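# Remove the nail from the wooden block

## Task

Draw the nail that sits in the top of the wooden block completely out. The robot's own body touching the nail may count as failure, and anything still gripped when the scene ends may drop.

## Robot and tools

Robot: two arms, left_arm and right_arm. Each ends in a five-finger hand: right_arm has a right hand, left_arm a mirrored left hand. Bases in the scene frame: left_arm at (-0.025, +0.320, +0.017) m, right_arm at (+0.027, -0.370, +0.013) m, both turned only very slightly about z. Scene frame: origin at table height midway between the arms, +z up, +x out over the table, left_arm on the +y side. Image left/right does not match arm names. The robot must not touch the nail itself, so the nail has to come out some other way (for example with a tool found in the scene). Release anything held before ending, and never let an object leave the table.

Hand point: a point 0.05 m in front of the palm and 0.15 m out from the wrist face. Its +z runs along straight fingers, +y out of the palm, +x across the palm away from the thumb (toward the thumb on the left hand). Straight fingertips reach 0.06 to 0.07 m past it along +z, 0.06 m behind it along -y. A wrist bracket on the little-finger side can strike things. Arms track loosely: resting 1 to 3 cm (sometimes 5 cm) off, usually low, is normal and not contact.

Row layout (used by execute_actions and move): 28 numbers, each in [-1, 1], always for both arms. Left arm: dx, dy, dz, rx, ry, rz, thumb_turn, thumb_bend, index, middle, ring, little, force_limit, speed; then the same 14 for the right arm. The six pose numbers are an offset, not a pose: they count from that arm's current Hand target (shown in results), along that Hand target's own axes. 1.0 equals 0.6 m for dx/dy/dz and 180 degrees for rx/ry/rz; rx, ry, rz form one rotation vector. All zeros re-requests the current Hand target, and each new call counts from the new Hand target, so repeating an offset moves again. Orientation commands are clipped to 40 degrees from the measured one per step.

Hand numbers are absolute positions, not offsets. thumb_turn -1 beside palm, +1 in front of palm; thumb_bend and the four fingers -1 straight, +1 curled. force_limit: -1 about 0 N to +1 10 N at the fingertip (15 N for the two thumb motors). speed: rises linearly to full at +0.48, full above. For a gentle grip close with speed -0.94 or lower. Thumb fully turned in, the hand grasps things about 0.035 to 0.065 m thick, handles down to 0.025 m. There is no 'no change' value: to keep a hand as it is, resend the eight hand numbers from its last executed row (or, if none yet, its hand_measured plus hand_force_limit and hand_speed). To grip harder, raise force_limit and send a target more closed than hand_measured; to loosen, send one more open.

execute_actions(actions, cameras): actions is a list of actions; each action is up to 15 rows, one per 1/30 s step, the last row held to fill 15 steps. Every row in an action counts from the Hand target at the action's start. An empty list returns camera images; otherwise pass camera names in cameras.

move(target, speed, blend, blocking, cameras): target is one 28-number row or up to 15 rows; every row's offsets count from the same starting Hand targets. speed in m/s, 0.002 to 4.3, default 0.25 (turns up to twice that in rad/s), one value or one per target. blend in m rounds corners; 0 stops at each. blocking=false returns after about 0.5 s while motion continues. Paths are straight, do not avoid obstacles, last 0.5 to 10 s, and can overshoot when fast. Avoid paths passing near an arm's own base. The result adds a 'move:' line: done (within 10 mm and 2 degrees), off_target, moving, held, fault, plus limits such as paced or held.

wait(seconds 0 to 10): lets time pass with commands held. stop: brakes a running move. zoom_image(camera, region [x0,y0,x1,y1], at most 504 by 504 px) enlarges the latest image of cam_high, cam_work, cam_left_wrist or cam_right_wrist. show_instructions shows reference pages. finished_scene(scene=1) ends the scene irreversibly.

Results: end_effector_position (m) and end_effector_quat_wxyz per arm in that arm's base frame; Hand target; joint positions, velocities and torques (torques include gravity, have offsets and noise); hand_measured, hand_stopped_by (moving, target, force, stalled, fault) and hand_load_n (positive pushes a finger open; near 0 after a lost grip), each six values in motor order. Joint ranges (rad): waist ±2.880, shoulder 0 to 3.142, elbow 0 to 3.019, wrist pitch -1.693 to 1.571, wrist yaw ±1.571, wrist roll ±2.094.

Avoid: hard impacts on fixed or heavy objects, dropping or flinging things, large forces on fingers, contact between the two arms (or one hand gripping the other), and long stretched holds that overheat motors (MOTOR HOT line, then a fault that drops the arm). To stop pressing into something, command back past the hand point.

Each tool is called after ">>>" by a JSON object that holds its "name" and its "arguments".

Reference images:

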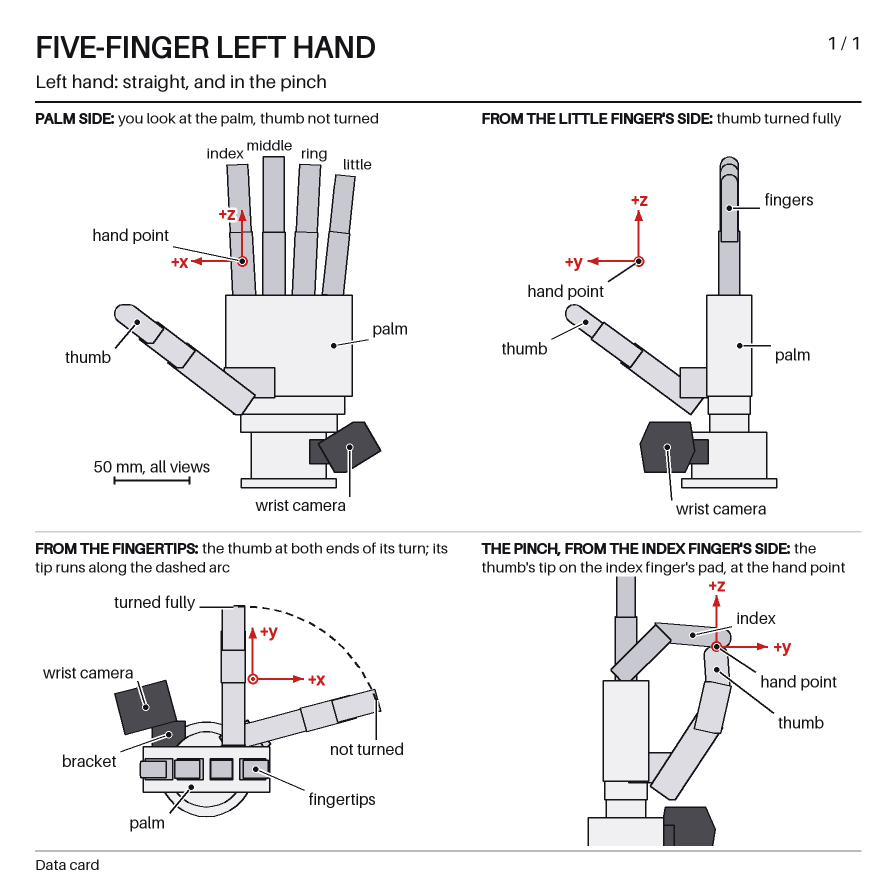

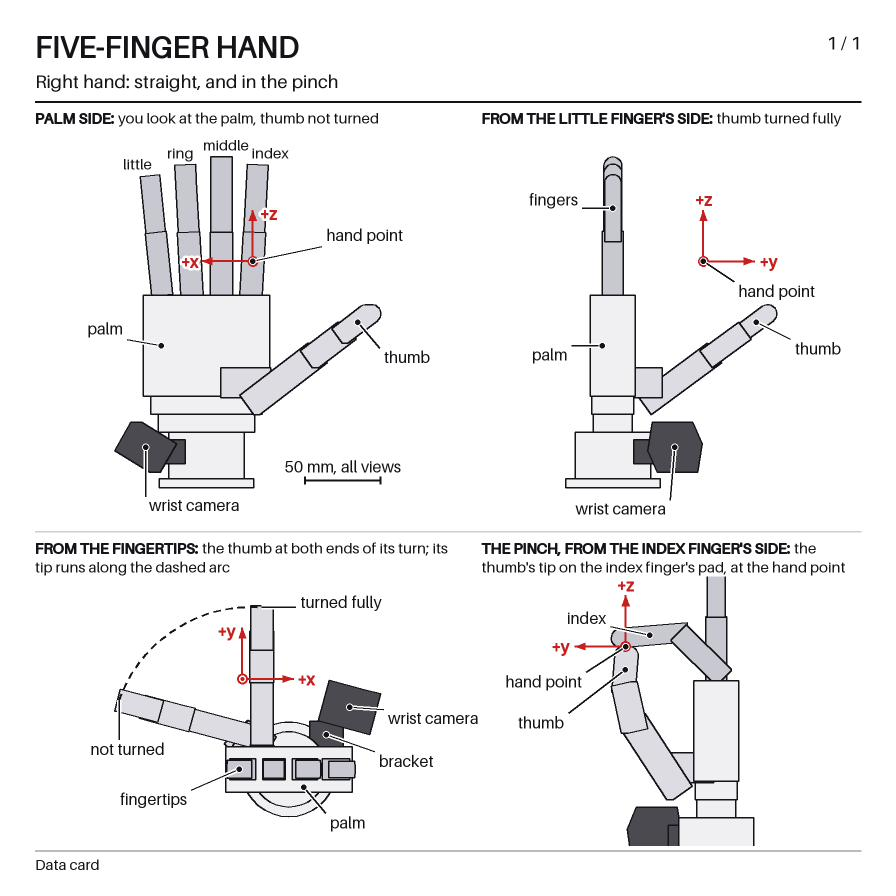

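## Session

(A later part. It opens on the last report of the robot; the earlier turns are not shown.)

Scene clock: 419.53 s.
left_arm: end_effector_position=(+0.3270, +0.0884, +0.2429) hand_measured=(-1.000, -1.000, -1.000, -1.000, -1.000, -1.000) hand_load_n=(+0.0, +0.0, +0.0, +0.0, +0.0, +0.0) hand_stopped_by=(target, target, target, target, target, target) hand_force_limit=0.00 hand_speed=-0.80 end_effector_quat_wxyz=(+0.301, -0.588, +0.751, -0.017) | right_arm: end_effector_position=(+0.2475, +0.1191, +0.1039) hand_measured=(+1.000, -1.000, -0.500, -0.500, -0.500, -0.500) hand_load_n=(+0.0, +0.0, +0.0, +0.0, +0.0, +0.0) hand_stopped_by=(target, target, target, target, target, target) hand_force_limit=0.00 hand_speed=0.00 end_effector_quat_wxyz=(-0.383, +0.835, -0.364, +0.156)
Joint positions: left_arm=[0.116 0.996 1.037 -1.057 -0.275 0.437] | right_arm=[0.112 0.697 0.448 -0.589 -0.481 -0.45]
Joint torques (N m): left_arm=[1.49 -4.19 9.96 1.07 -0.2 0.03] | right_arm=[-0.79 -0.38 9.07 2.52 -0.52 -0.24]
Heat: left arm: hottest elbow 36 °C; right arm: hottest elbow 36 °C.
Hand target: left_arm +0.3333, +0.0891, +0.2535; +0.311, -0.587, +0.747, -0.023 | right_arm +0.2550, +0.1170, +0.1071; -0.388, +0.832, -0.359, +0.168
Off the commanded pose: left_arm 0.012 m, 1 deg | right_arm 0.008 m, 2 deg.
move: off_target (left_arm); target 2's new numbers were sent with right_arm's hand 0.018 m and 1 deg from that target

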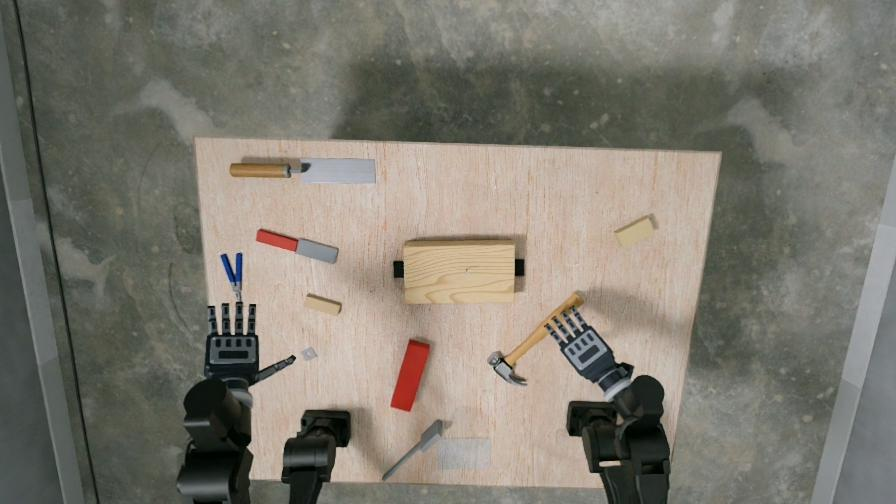

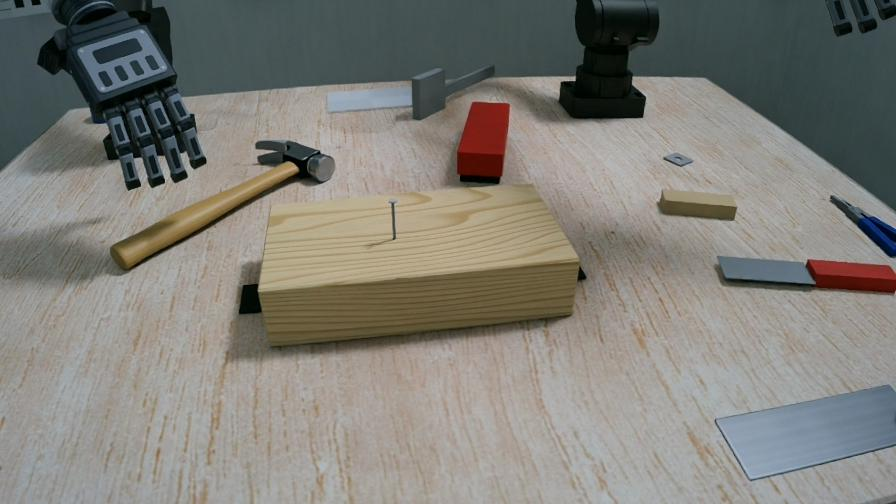

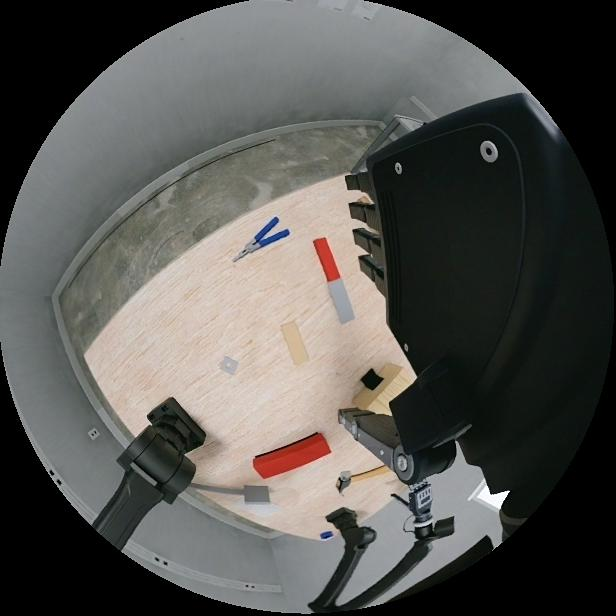

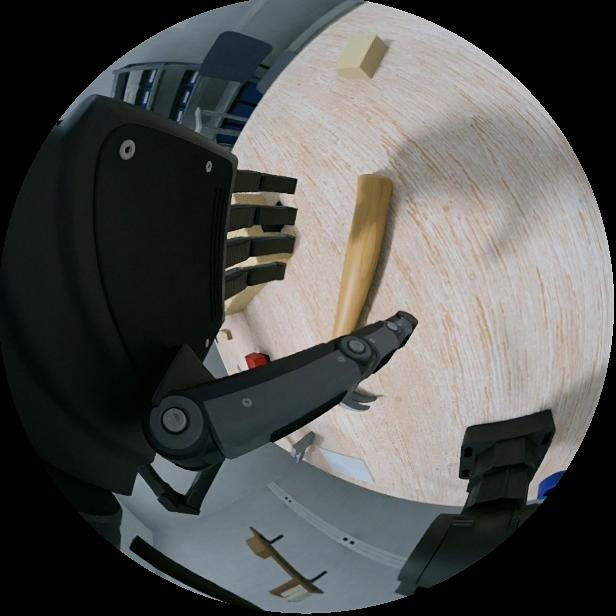

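>>> {"name": "move", "arguments": {"target": [0,0,0,0,0,0,-1,-1,-1,-1,-1,-1,0,-0.8,-0.0028,0.0485,0.059,0.0555,-0.015,-0.0105,1,-1,-0.5,-0.5,-0.5,-0.5,0,0.0], "speed": 0.15, "cameras": ["cam_high","cam_right_wrist","cam_work"]}}

Scene clock: 458.30 s.
left_arm: end_effector_position=(+0.3270, +0.0884, +0.2429) hand_measured=(-1.000, -1.000, -1.000, -1.000, -1.000, -1.000) hand_load_n=(+0.0, +0.0, +0.0, +0.0, +0.0, +0.0) hand_stopped_by=(target, target, target, target, target, target) hand_force_limit=0.00 hand_speed=-0.80 end_effector_quat_wxyz=(+0.301, -0.588, +0.751, -0.017) | right_arm: end_effector_position=(+0.2533, +0.1260, +0.0597) hand_measured=(+1.000, -1.000, -0.500, -0.500, -0.500, -0.500) hand_load_n=(+0.0, +0.0, +0.0, +0.0, +0.0, +0.0) hand_stopped_by=(target, target, target, target, target, target) hand_force_limit=0.00 hand_speed=0.00 end_effector_quat_wxyz=(-0.461, +0.808, -0.323, +0.176)
Joint positions: left_arm=[0.116 0.996 1.037 -1.057 -0.275 0.437] | right_arm=[0.026 0.751 0.261 -0.219 -0.664 -0.47]
Joint torques (N m): left_arm=[1.55 -4.13 9.96 1.06 -0.19 0.03] | right_arm=[-0.85 0.5 8.5 2.58 -0.57 -0.19]
Heat: left arm: hottest elbow 36 °C; right arm: hottest elbow 37 °C.
Hand target: left_arm +0.3333, +0.0891, +0.2535; +0.311, -0.587, +0.747, -0.023 | right_arm +0.2598, +0.1240, +0.0619; -0.464, +0.805, -0.320, +0.185
Off the commanded pose: left_arm 0.012 m, 1 deg | right_arm 0.007 m, 1 deg.
move: off_target (left_arm)
Images, in order (width x height): cam_high 896x504, cam_work 896x504, cam_right_wrist 616x616.

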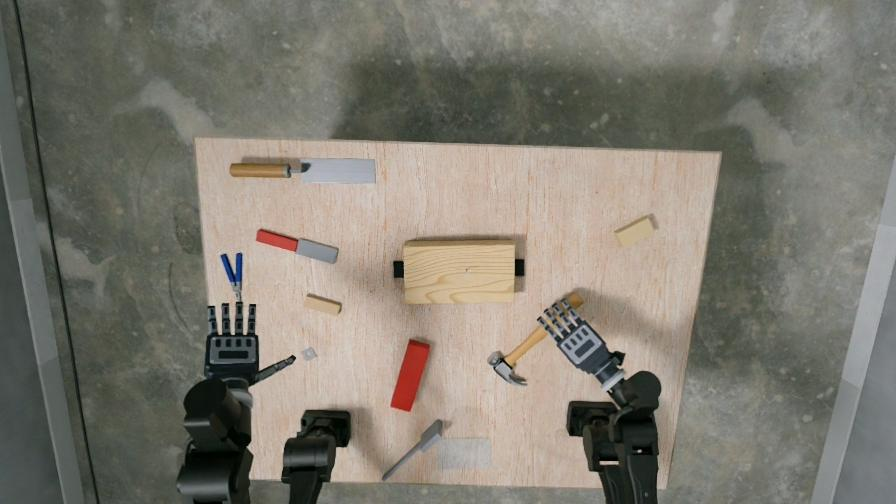

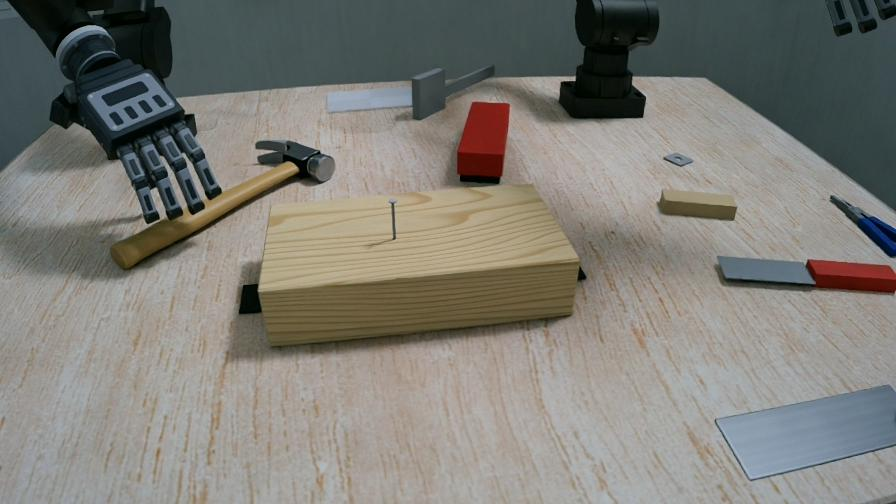

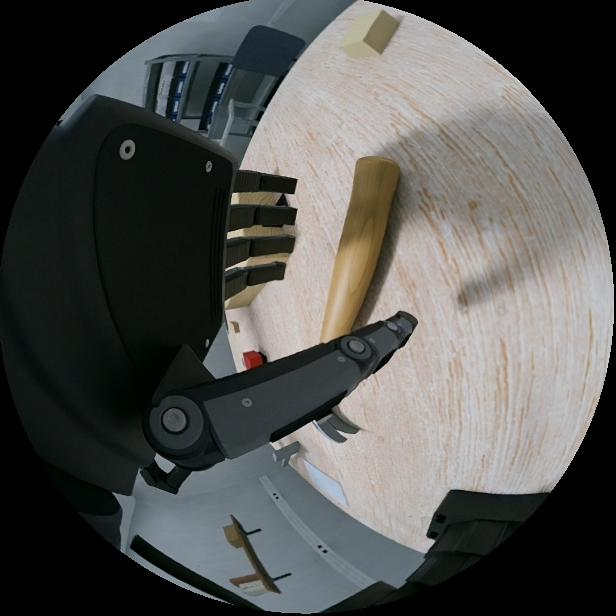

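>>> {"name": "move", "arguments": {"target": [0,0,0,0,0,0,-1,-1,-1,-1,-1,-1,0,-0.8,0.0097,0.0683,0.0447,0,0,0,1,-1,-0.5,-0.5,-0.5,-0.5,0,0.0], "speed": 0.08, "cameras": ["cam_high","cam_right_wrist","cam_work"]}}

>>> {"name": "zoom_image", "arguments": {"camera": "cam_work", "region": [90, 80, 350, 280]}}

>>> {"name": "zoom_image", "arguments": {"camera": "cam_right_wrist", "region": [200, 100, 500, 430]}}

Scene clock: 466.80 s.
left_arm: end_effector_position=(+0.3270, +0.0884, +0.2429) hand_measured=(-1.000, -1.000, -1.000, -1.000, -1.000, -1.000) hand_load_n=(+0.0, +0.0, +0.0, +0.0, +0.0, +0.0) hand_stopped_by=(target, target, target, target, target, target) hand_force_limit=0.00 hand_speed=-0.80 end_effector_quat_wxyz=(+0.301, -0.588, +0.751, -0.017) | right_arm: end_effector_position=(+0.2634, +0.1269, +0.0227) hand_measured=(+1.000, -1.000, -0.500, -0.500, -0.500, -0.500) hand_load_n=(+4.5, +1.0, +0.0, +0.0, +0.0, +0.0) hand_stopped_by=(target, target, target, target, target, target) hand_force_limit=0.00 hand_speed=0.00 end_effector_quat_wxyz=(-0.473, +0.800, -0.327, +0.174)
Joint positions: left_arm=[0.116 0.996 1.037 -1.057 -0.275 0.437] | right_arm=[0.01 0.952 0.199 0.062 -0.689 -0.451]
Joint torques (N m): left_arm=[1.49 -4.13 9.95 1.07 -0.2 0.03] | right_arm=[-0.5 0.85 6.24 3.06 0.05 -0.49]
Heat: left arm: hottest elbow 36 °C; right arm: hottest elbow 37 °C.
Hand target: left_arm +0.3333, +0.0891, +0.2535; +0.311, -0.587, +0.747, -0.023 | right_arm +0.2662, +0.1219, +0.0132; -0.464, +0.805, -0.320, +0.185
Off the commanded pose: left_arm 0.012 m, 1 deg | right_arm 0.011 m, 2 deg.
move: off_target (left_arm, right_arm)
Images, in order (width x height): cam_high 896x504, cam_work 896x504, cam_right_wrist 616x616.

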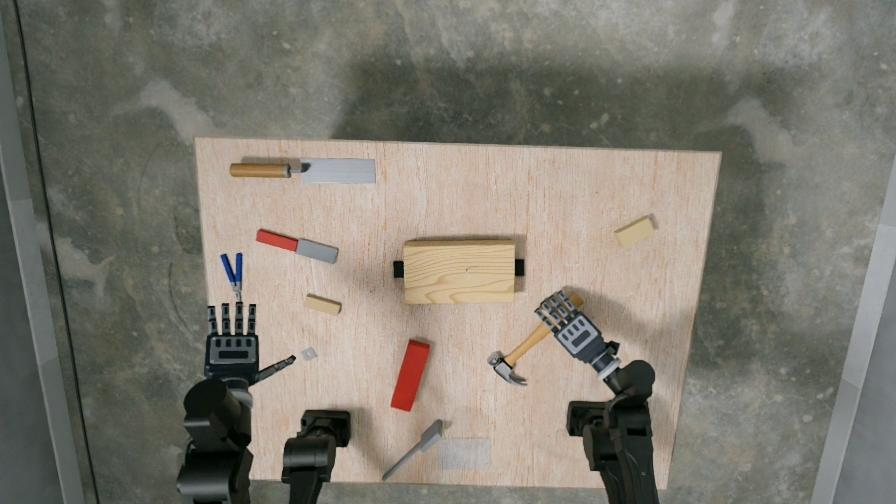

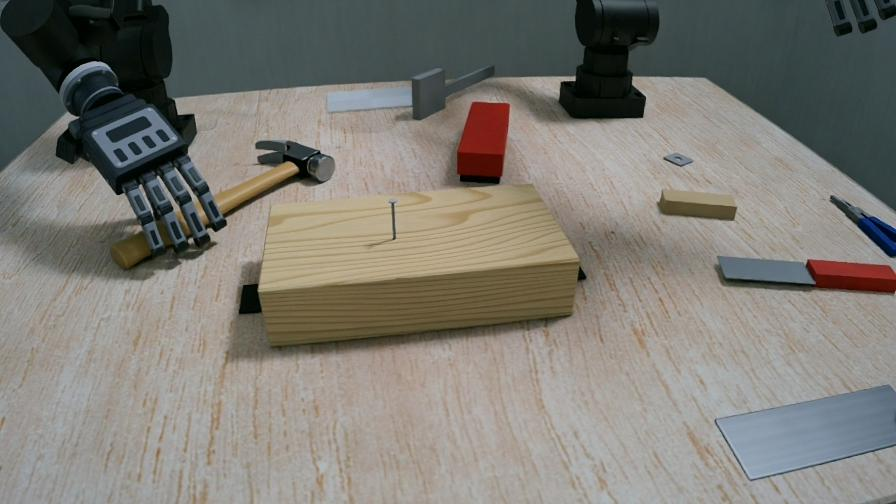

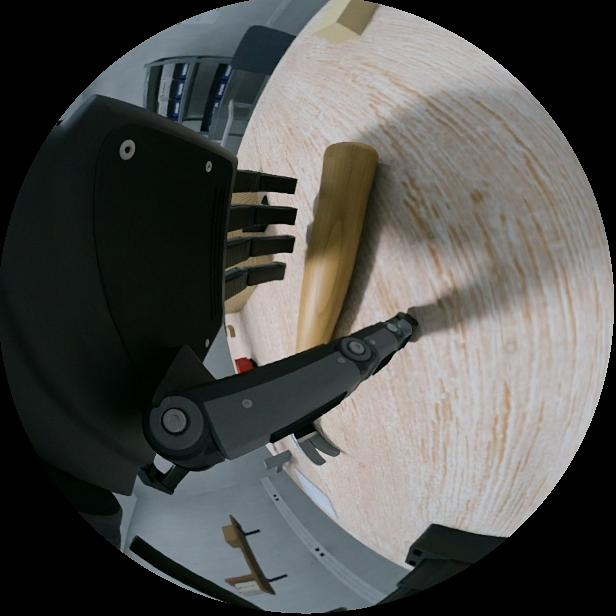

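Scaled by 1.938 from the camera's 896x504 image, which has a finer 1280x720 frame.

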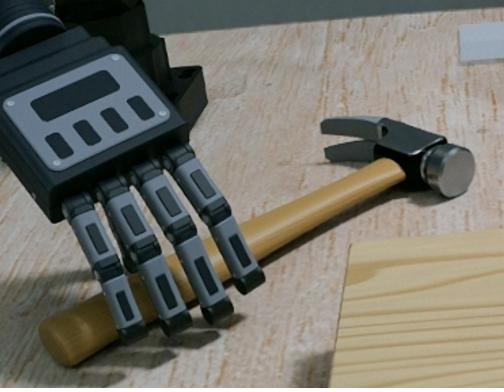

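Scaled by 1.527 from the camera's 616x616 image, which has a finer 880x880 frame.

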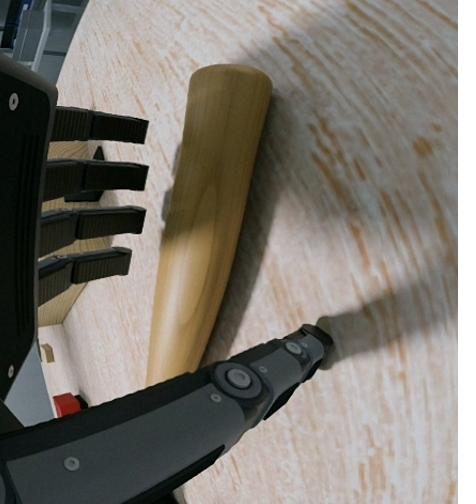

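>>> {"name": "move", "arguments": {"target": [0,0,0,0,0,0,-1,-1,-1,-1,-1,-1,0,-0.8,0,0,0,0,0,0,1,-0.5,-0.5,-0.5,-0.5,-0.5,0,-0.3], "speed": 0.08, "cameras": ["cam_high","cam_right_wrist","cam_work"]}}

>>> {"name": "zoom_image", "arguments": {"camera": "cam_work", "region": [90, 80, 350, 280]}}

>>> {"name": "zoom_image", "arguments": {"camera": "cam_right_wrist", "region": [200, 100, 500, 430]}}

Scene clock: 479.00 s.
left_arm: end_effector_position=(+0.3270, +0.0884, +0.2429) hand_measured=(-1.000, -1.000, -1.000, -1.000, -1.000, -1.000) hand_load_n=(+0.0, -0.5, +0.0, +0.0, +0.0, +0.0) hand_stopped_by=(target, target, target, target, target, target) hand_force_limit=0.00 hand_speed=-0.80 end_effector_quat_wxyz=(+0.301, -0.588, +0.751, -0.017) | right_arm: end_effector_position=(+0.2631, +0.1244, +0.0162) hand_measured=(+1.000, -0.500, -0.500, -0.500, -0.500, -0.500) hand_load_n=(+0.5, +1.0, +0.0, +0.0, +0.0, +0.0) hand_stopped_by=(target, target, target, target, target, target) hand_force_limit=0.00 hand_speed=-0.30 end_effector_quat_wxyz=(-0.466, +0.804, -0.324, +0.178)
Joint positions: left_arm=[0.116 0.996 1.037 -1.057 -0.275 0.437] | right_arm=[0.01 0.972 0.192 0.079 -0.679 -0.469]
Joint torques (N m): left_arm=[1.44 -4.13 9.94 1.09 -0.2 0.02] | right_arm=[-0.5 -0.03 6.63 2.56 -0.32 -0.29]
Heat: left arm: hottest elbow 36 °C; right arm: hottest elbow 36 °C.
Hand target: left_arm +0.3333, +0.0891, +0.2535; +0.311, -0.587, +0.747, -0.023 | right_arm +0.2660, +0.1219, +0.0130; -0.464, +0.805, -0.320, +0.185
Off the commanded pose: left_arm 0.012 m, 1 deg | right_arm 0.005 m, 1 deg.
move: off_target (left_arm)
Images, in order (width x height): cam_high 896x504, cam_work 896x504, cam_right_wrist 616x616.

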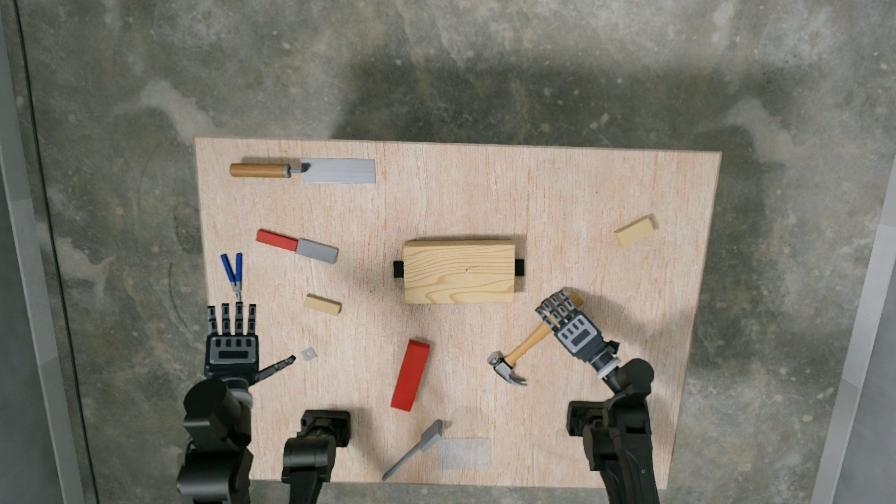

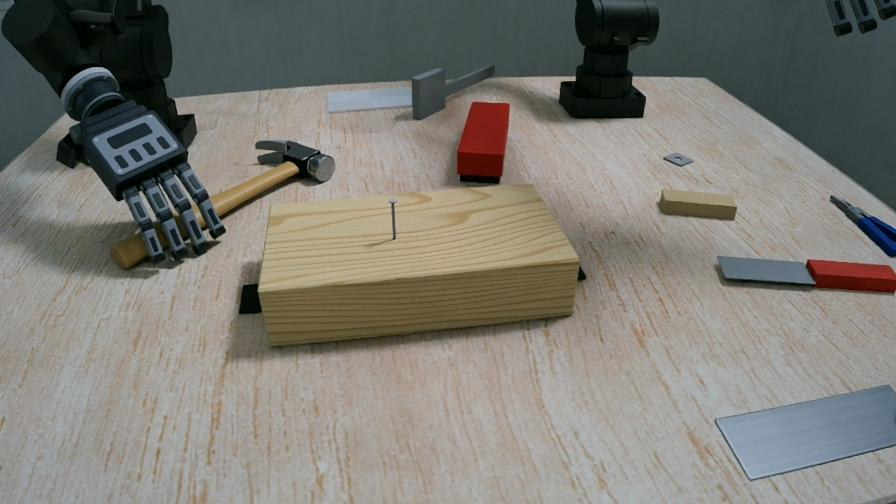

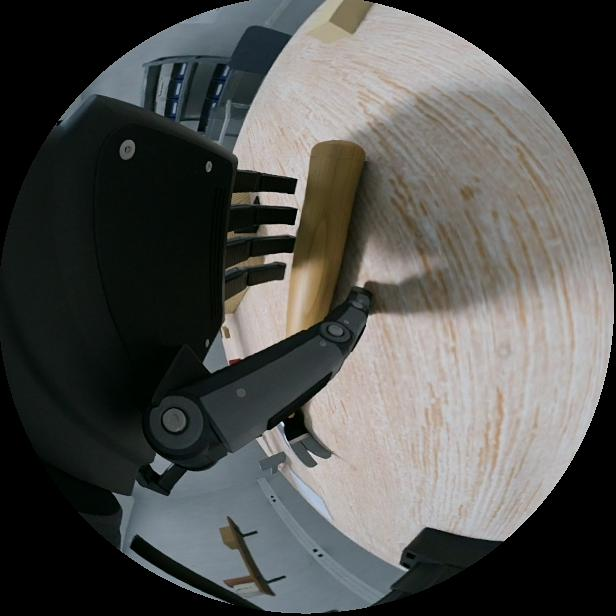

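Scaled by 1.938 from the camera's 896x504 image, which has a finer 1280x720 frame.

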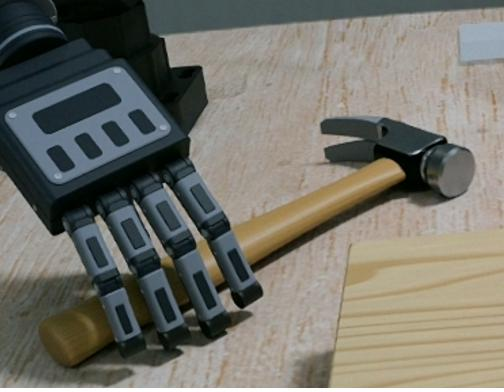

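Scaled by 1.527 from the camera's 616x616 image, which has a finer 880x880 frame.

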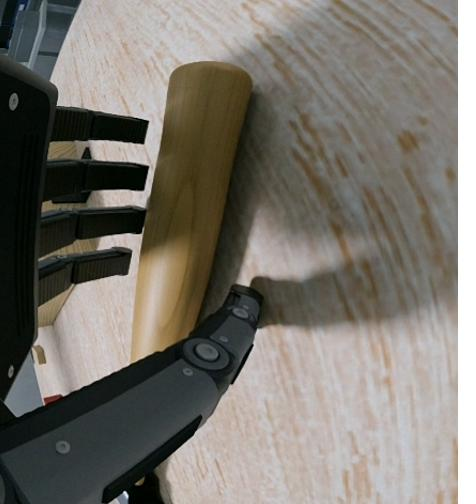

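>>> {"name": "move", "arguments": {"target": [0,0,0,0,0,0,-1,-1,-1,-1,-1,-1,0,-0.8,0,0,0,0,0,0,1,-0.5,0.0,0.0,0.0,0.0,-0.4,-0.7], "speed": 0.08, "cameras": ["cam_high","cam_right_wrist","cam_work"]}}

>>> {"name": "zoom_image", "arguments": {"camera": "cam_work", "region": [90, 80, 350, 280]}}

>>> {"name": "zoom_image", "arguments": {"camera": "cam_right_wrist", "region": [200, 100, 500, 430]}}

Scene clock: 485.57 s.
left_arm: end_effector_position=(+0.3270, +0.0884, +0.2429) hand_measured=(-1.000, -1.000, -1.000, -1.000, -1.000, -1.000) hand_load_n=(+0.0, +0.0, +0.0, +0.0, +0.0, +0.0) hand_stopped_by=(target, target, target, target, target, target) hand_force_limit=0.00 hand_speed=-0.80 end_effector_quat_wxyz=(+0.301, -0.588, +0.751, -0.017) | right_arm: end_effector_position=(+0.2673, +0.1248, +0.0192) hand_measured=(+1.000, -0.502, -0.006, -0.006, +0.000, +0.000) hand_load_n=(+1.0, +7.5, +5.0, +5.0, +0.0, +0.0) hand_stopped_by=(target, target, force, force, target, target) hand_force_limit=-0.40 hand_speed=-0.70 end_effector_quat_wxyz=(-0.471, +0.802, -0.317, +0.187)
Joint positions: left_arm=[0.116 0.996 1.037 -1.057 -0.275 0.437] | right_arm=[0.01 0.972 0.192 0.102 -0.683 -0.471]
Joint torques (N m): left_arm=[1.49 -4.13 9.96 1.09 -0.2 0.02] | right_arm=[-0.44 -0.03 6.58 1.66 -0.19 -0.26]
Heat: left arm: hottest elbow 36 °C; right arm: hottest elbow 36 °C.
Hand target: left_arm +0.3333, +0.0891, +0.2535; +0.311, -0.587, +0.747, -0.023 | right_arm +0.2661, +0.1219, +0.0131; -0.464, +0.805, -0.320, +0.185
Off the commanded pose: left_arm 0.012 m, 1 deg | right_arm 0.007 m, 1 deg.
move: off_target (left_arm)
Images, in order (width x height): cam_high 896x504, cam_work 896x504, cam_right_wrist 616x616.

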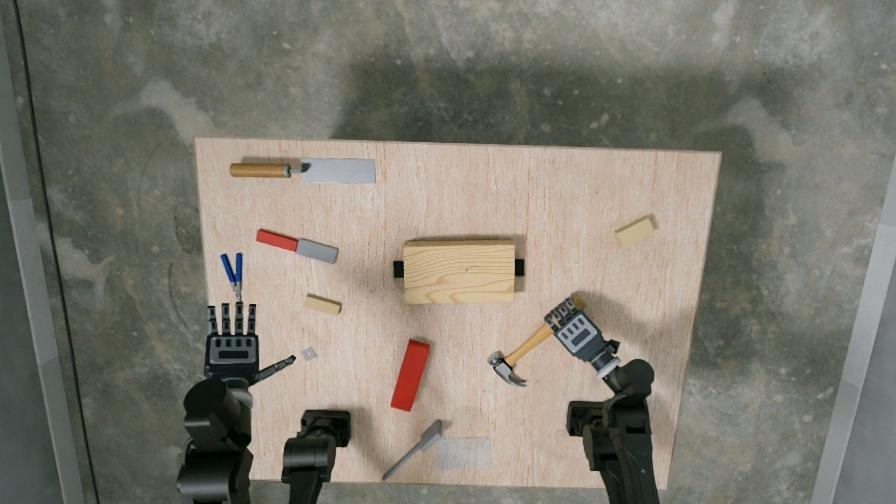

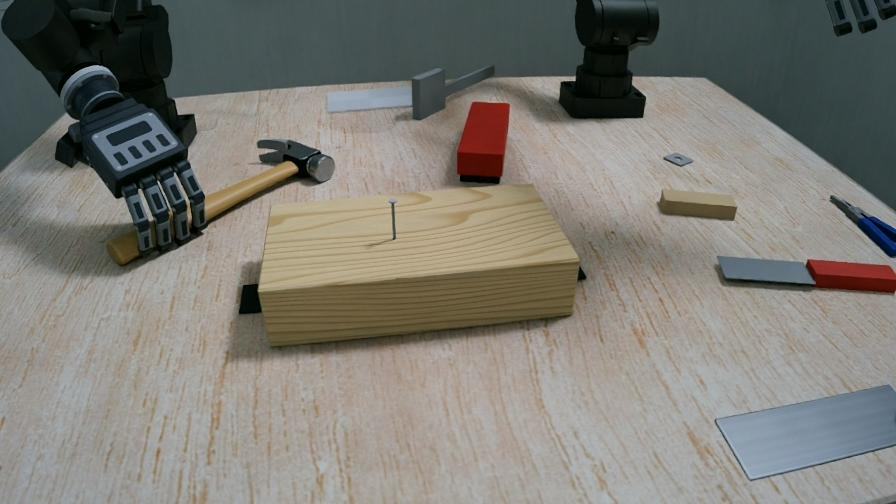

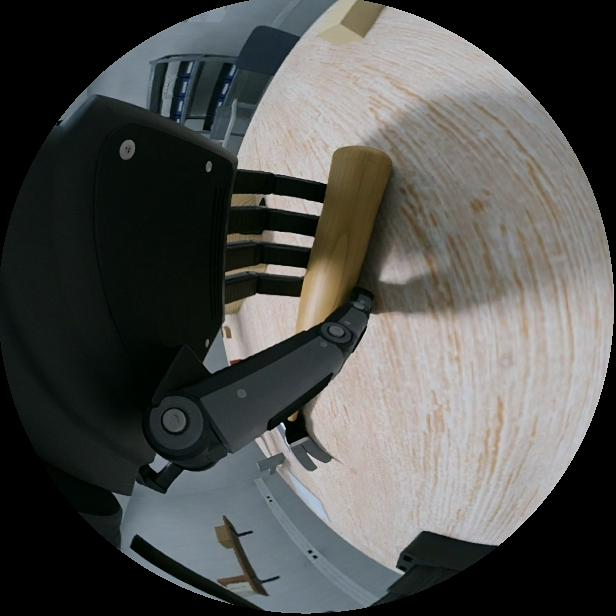

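Scaled by 1.938 from the camera's 896x504 image, which has a finer 1280x720 frame.

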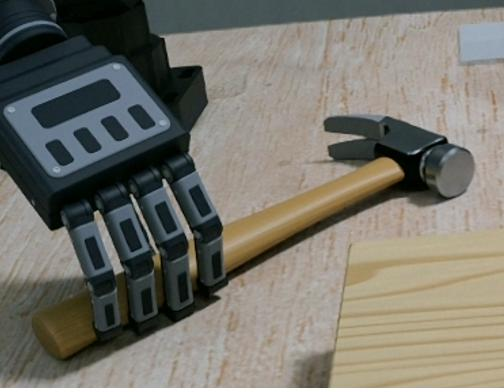

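Scaled by 1.527 from the camera's 616x616 image, which has a finer 880x880 frame.

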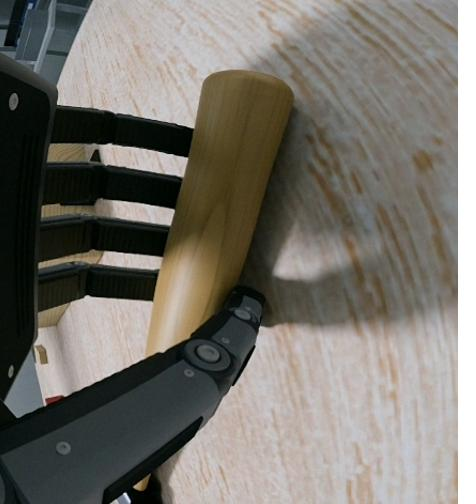

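>>> {"name": "move", "arguments": {"target": [0,0,0,0,0,0,-1,-1,-1,-1,-1,-1,0,-0.8,0,0,0,0,0,0,1,-0.5,0.8,0.8,0.8,0.8,0.4,-0.6], "speed": 0.08, "cameras": ["cam_high","cam_right_wrist","cam_work"]}}

>>> {"name": "zoom_image", "arguments": {"camera": "cam_work", "region": [90, 80, 350, 280]}}

>>> {"name": "zoom_image", "arguments": {"camera": "cam_right_wrist", "region": [200, 100, 500, 430]}}

Scene clock: 489.80 s.
left_arm: end_effector_position=(+0.3270, +0.0884, +0.2429) hand_measured=(-1.000, -1.000, -1.000, -1.000, -1.000, -1.000) hand_load_n=(+0.0, +0.0, +0.0, +0.0, +0.0, +0.0) hand_stopped_by=(target, target, target, target, target, target) hand_force_limit=0.00 hand_speed=-0.80 end_effector_quat_wxyz=(+0.301, -0.588, +0.751, -0.017) | right_arm: end_effector_position=(+0.2674, +0.1244, +0.0188) hand_measured=(+1.000, -0.506, +0.024, +0.024, +0.060, +0.134) hand_load_n=(+10.5, +18.0, +8.5, +1.5, +3.0, +6.0) hand_stopped_by=(target, target, force, force, force, force) hand_force_limit=0.40 hand_speed=-0.60 end_effector_quat_wxyz=(-0.470, +0.803, -0.315, +0.188)
Joint positions: left_arm=[0.116 0.996 1.037 -1.057 -0.275 0.437] | right_arm=[0.01 0.973 0.192 0.102 -0.682 -0.477]
Joint torques (N m): left_arm=[1.49 -4.13 9.94 1.09 -0.2 0.02] | right_arm=[-0.56 0.09 6.61 1.66 -0.23 -0.19]
Heat: left arm: hottest elbow 36 °C; right arm: hottest elbow 35 °C.
Hand target: left_arm +0.3333, +0.0891, +0.2535; +0.311, -0.587, +0.747, -0.023 | right_arm +0.2660, +0.1219, +0.0131; -0.464, +0.805, -0.320, +0.185
Off the commanded pose: left_arm 0.012 m, 1 deg | right_arm 0.006 m, 1 deg.
move: off_target (left_arm)
Images, in order (width x height): cam_high 896x504, cam_work 896x504, cam_right_wrist 616x616.

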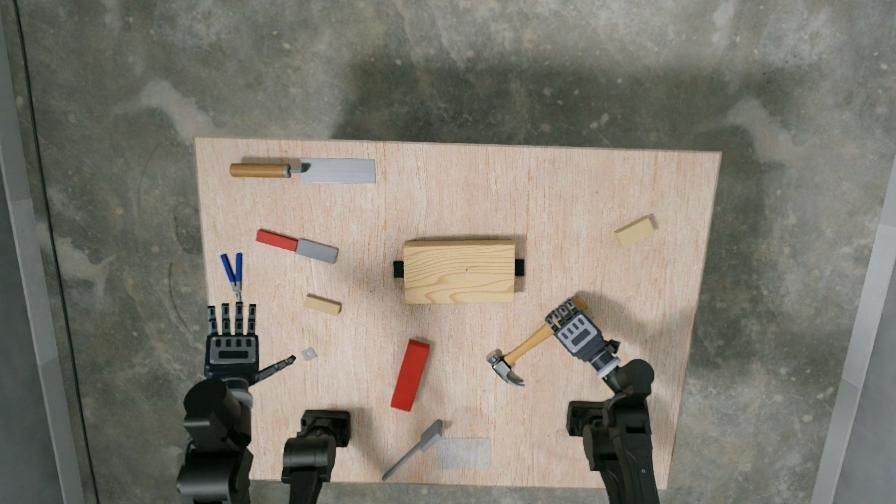

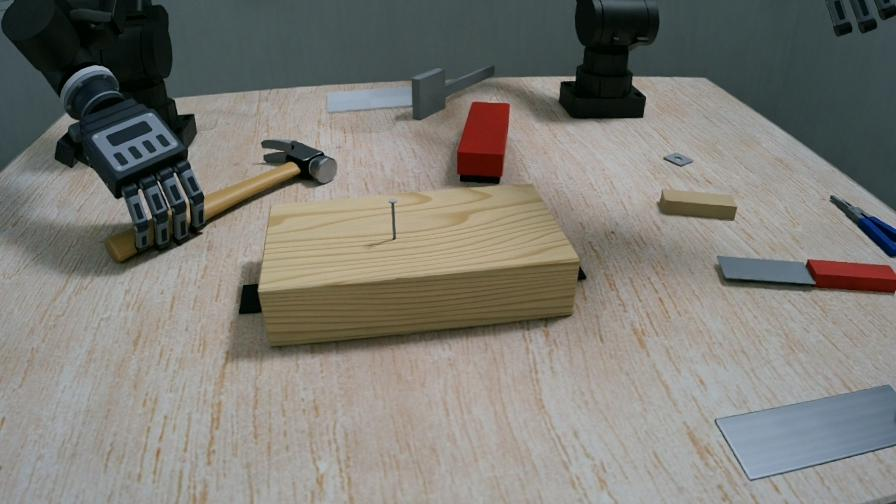

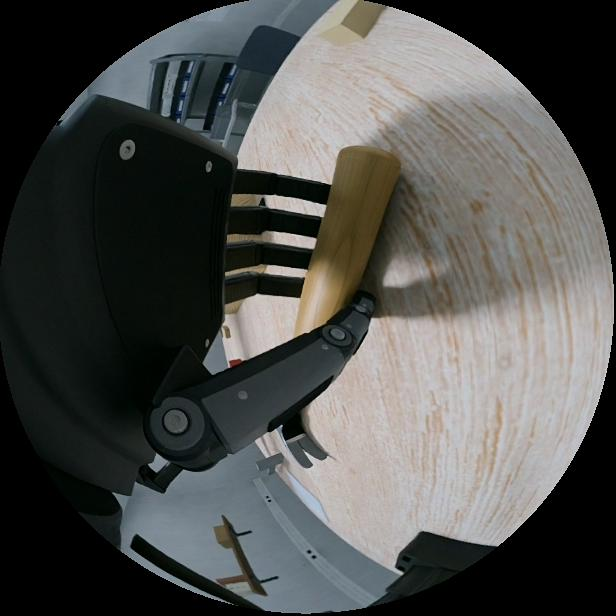

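Scaled by 1.938 from the camera's 896x504 image, which has a finer 1280x720 frame.

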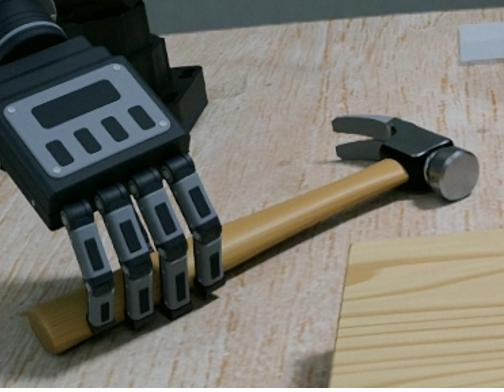

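Scaled by 1.527 from the camera's 616x616 image, which has a finer 880x880 frame.

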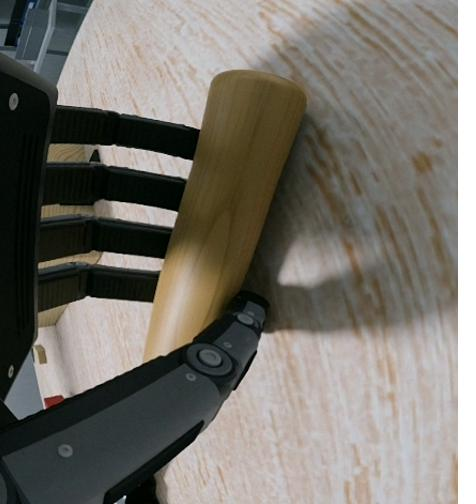

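>>> {"name": "move", "arguments": {"target": [0,0,0,0,0,0,-1,-1,-1,-1,-1,-1,0,-0.8,0,-0.058,-0.033,0,0,0,1,-0.5,0.8,0.8,0.8,0.8,0.4,-0.6], "speed": 0.08, "cameras": ["cam_high","cam_right_wrist","cam_work"]}}

>>> {"name": "zoom_image", "arguments": {"camera": "cam_work", "region": [90, 80, 350, 280]}}

>>> {"name": "zoom_image", "arguments": {"camera": "cam_right_wrist", "region": [200, 100, 500, 430]}}

Scene clock: 502.43 s.
left_arm: end_effector_position=(+0.3270, +0.0884, +0.2429) hand_measured=(-1.000, -1.000, -1.000, -1.000, -1.000, -1.000) hand_load_n=(+0.0, +0.0, +0.0, +0.0, +0.0, +0.0) hand_stopped_by=(target, target, target, target, target, target) hand_force_limit=0.00 hand_speed=-0.80 end_effector_quat_wxyz=(+0.301, -0.588, +0.751, -0.017) | right_arm: end_effector_position=(+0.2492, +0.1217, +0.0304) hand_measured=(+1.000, -0.506, +0.024, +0.024, +0.060, +0.134) hand_load_n=(+3.5, +13.0, +12.5, +0.0, +0.0, +3.0) hand_stopped_by=(target, target, force, force, force, force) hand_force_limit=0.40 hand_speed=-0.60 end_effector_quat_wxyz=(-0.455, +0.809, -0.332, +0.169)
Joint positions: left_arm=[0.116 0.996 1.037 -1.057 -0.275 0.437] | right_arm=[0.01 0.837 0.21 -0.111 -0.666 -0.478]
Joint torques (N m): left_arm=[1.55 -4.07 9.95 1.09 -0.19 0.03] | right_arm=[-0.15 -1.08 11.23 0.79 -0.7 -0.14]
Heat: left arm: hottest elbow 36 °C; right arm: hottest elbow 35 °C.
Hand target: left_arm +0.3333, +0.0891, +0.2535; +0.311, -0.587, +0.747, -0.023 | right_arm +0.2663, +0.1221, +0.0532; -0.464, +0.805, -0.320, +0.185
Off the commanded pose: left_arm 0.012 m, 1 deg | right_arm 0.028 m, 3 deg.
move: off_target (left_arm, right_arm)
Images, in order (width x height): cam_high 896x504, cam_work 896x504, cam_right_wrist 616x616.

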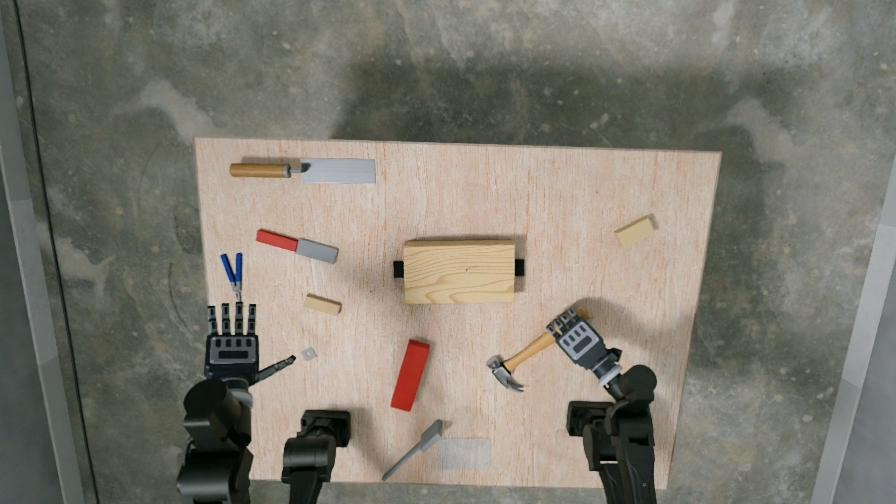

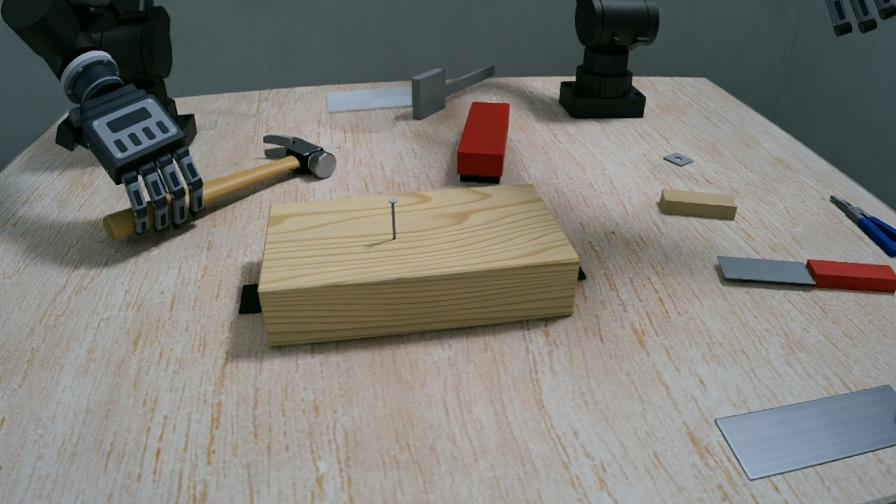

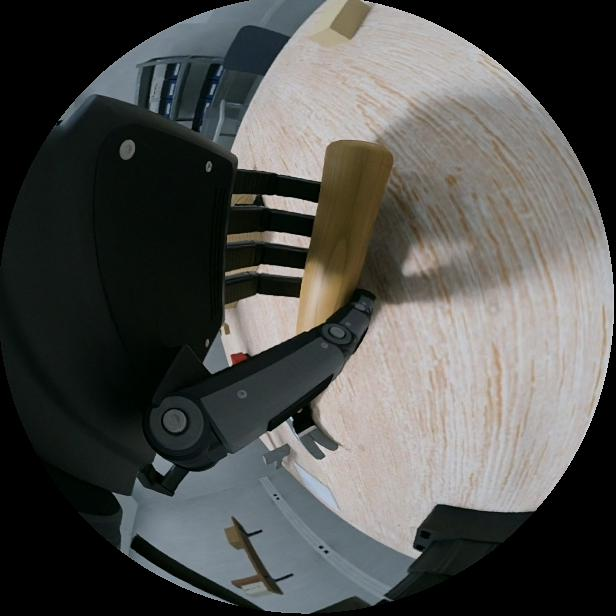

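Scaled by 1.938 from the camera's 896x504 image, which has a finer 1280x720 frame.

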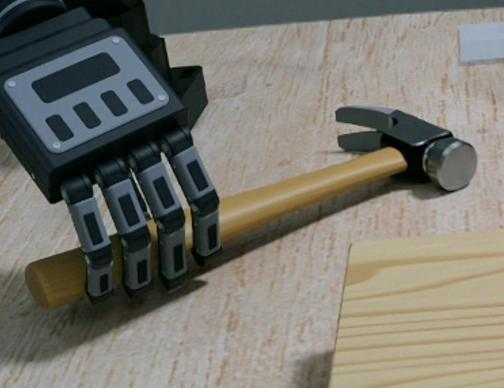

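Scaled by 1.527 from the camera's 616x616 image, which has a finer 880x880 frame.

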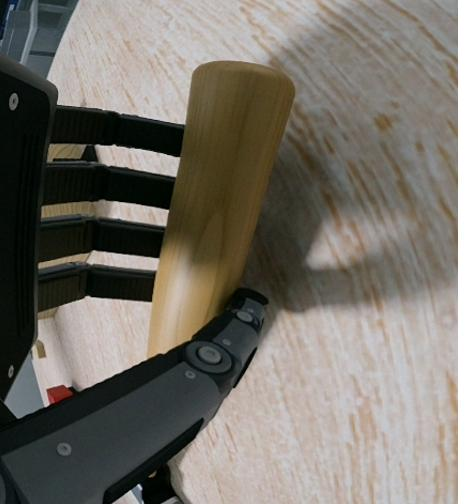

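>>> {"name": "zoom_image", "arguments": {"camera": "cam_high", "region": [475, 275, 655, 425]}}

Scaled by 2.800 from the camera's 896x504 image, which has a finer 1280x720 frame.

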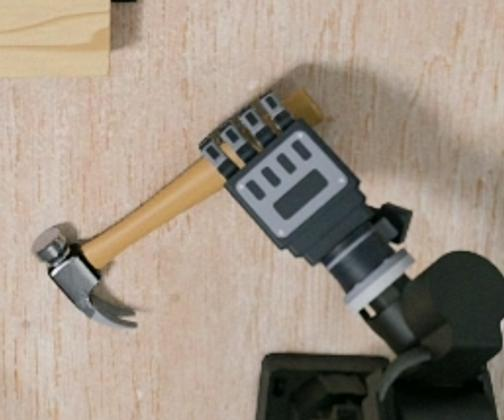

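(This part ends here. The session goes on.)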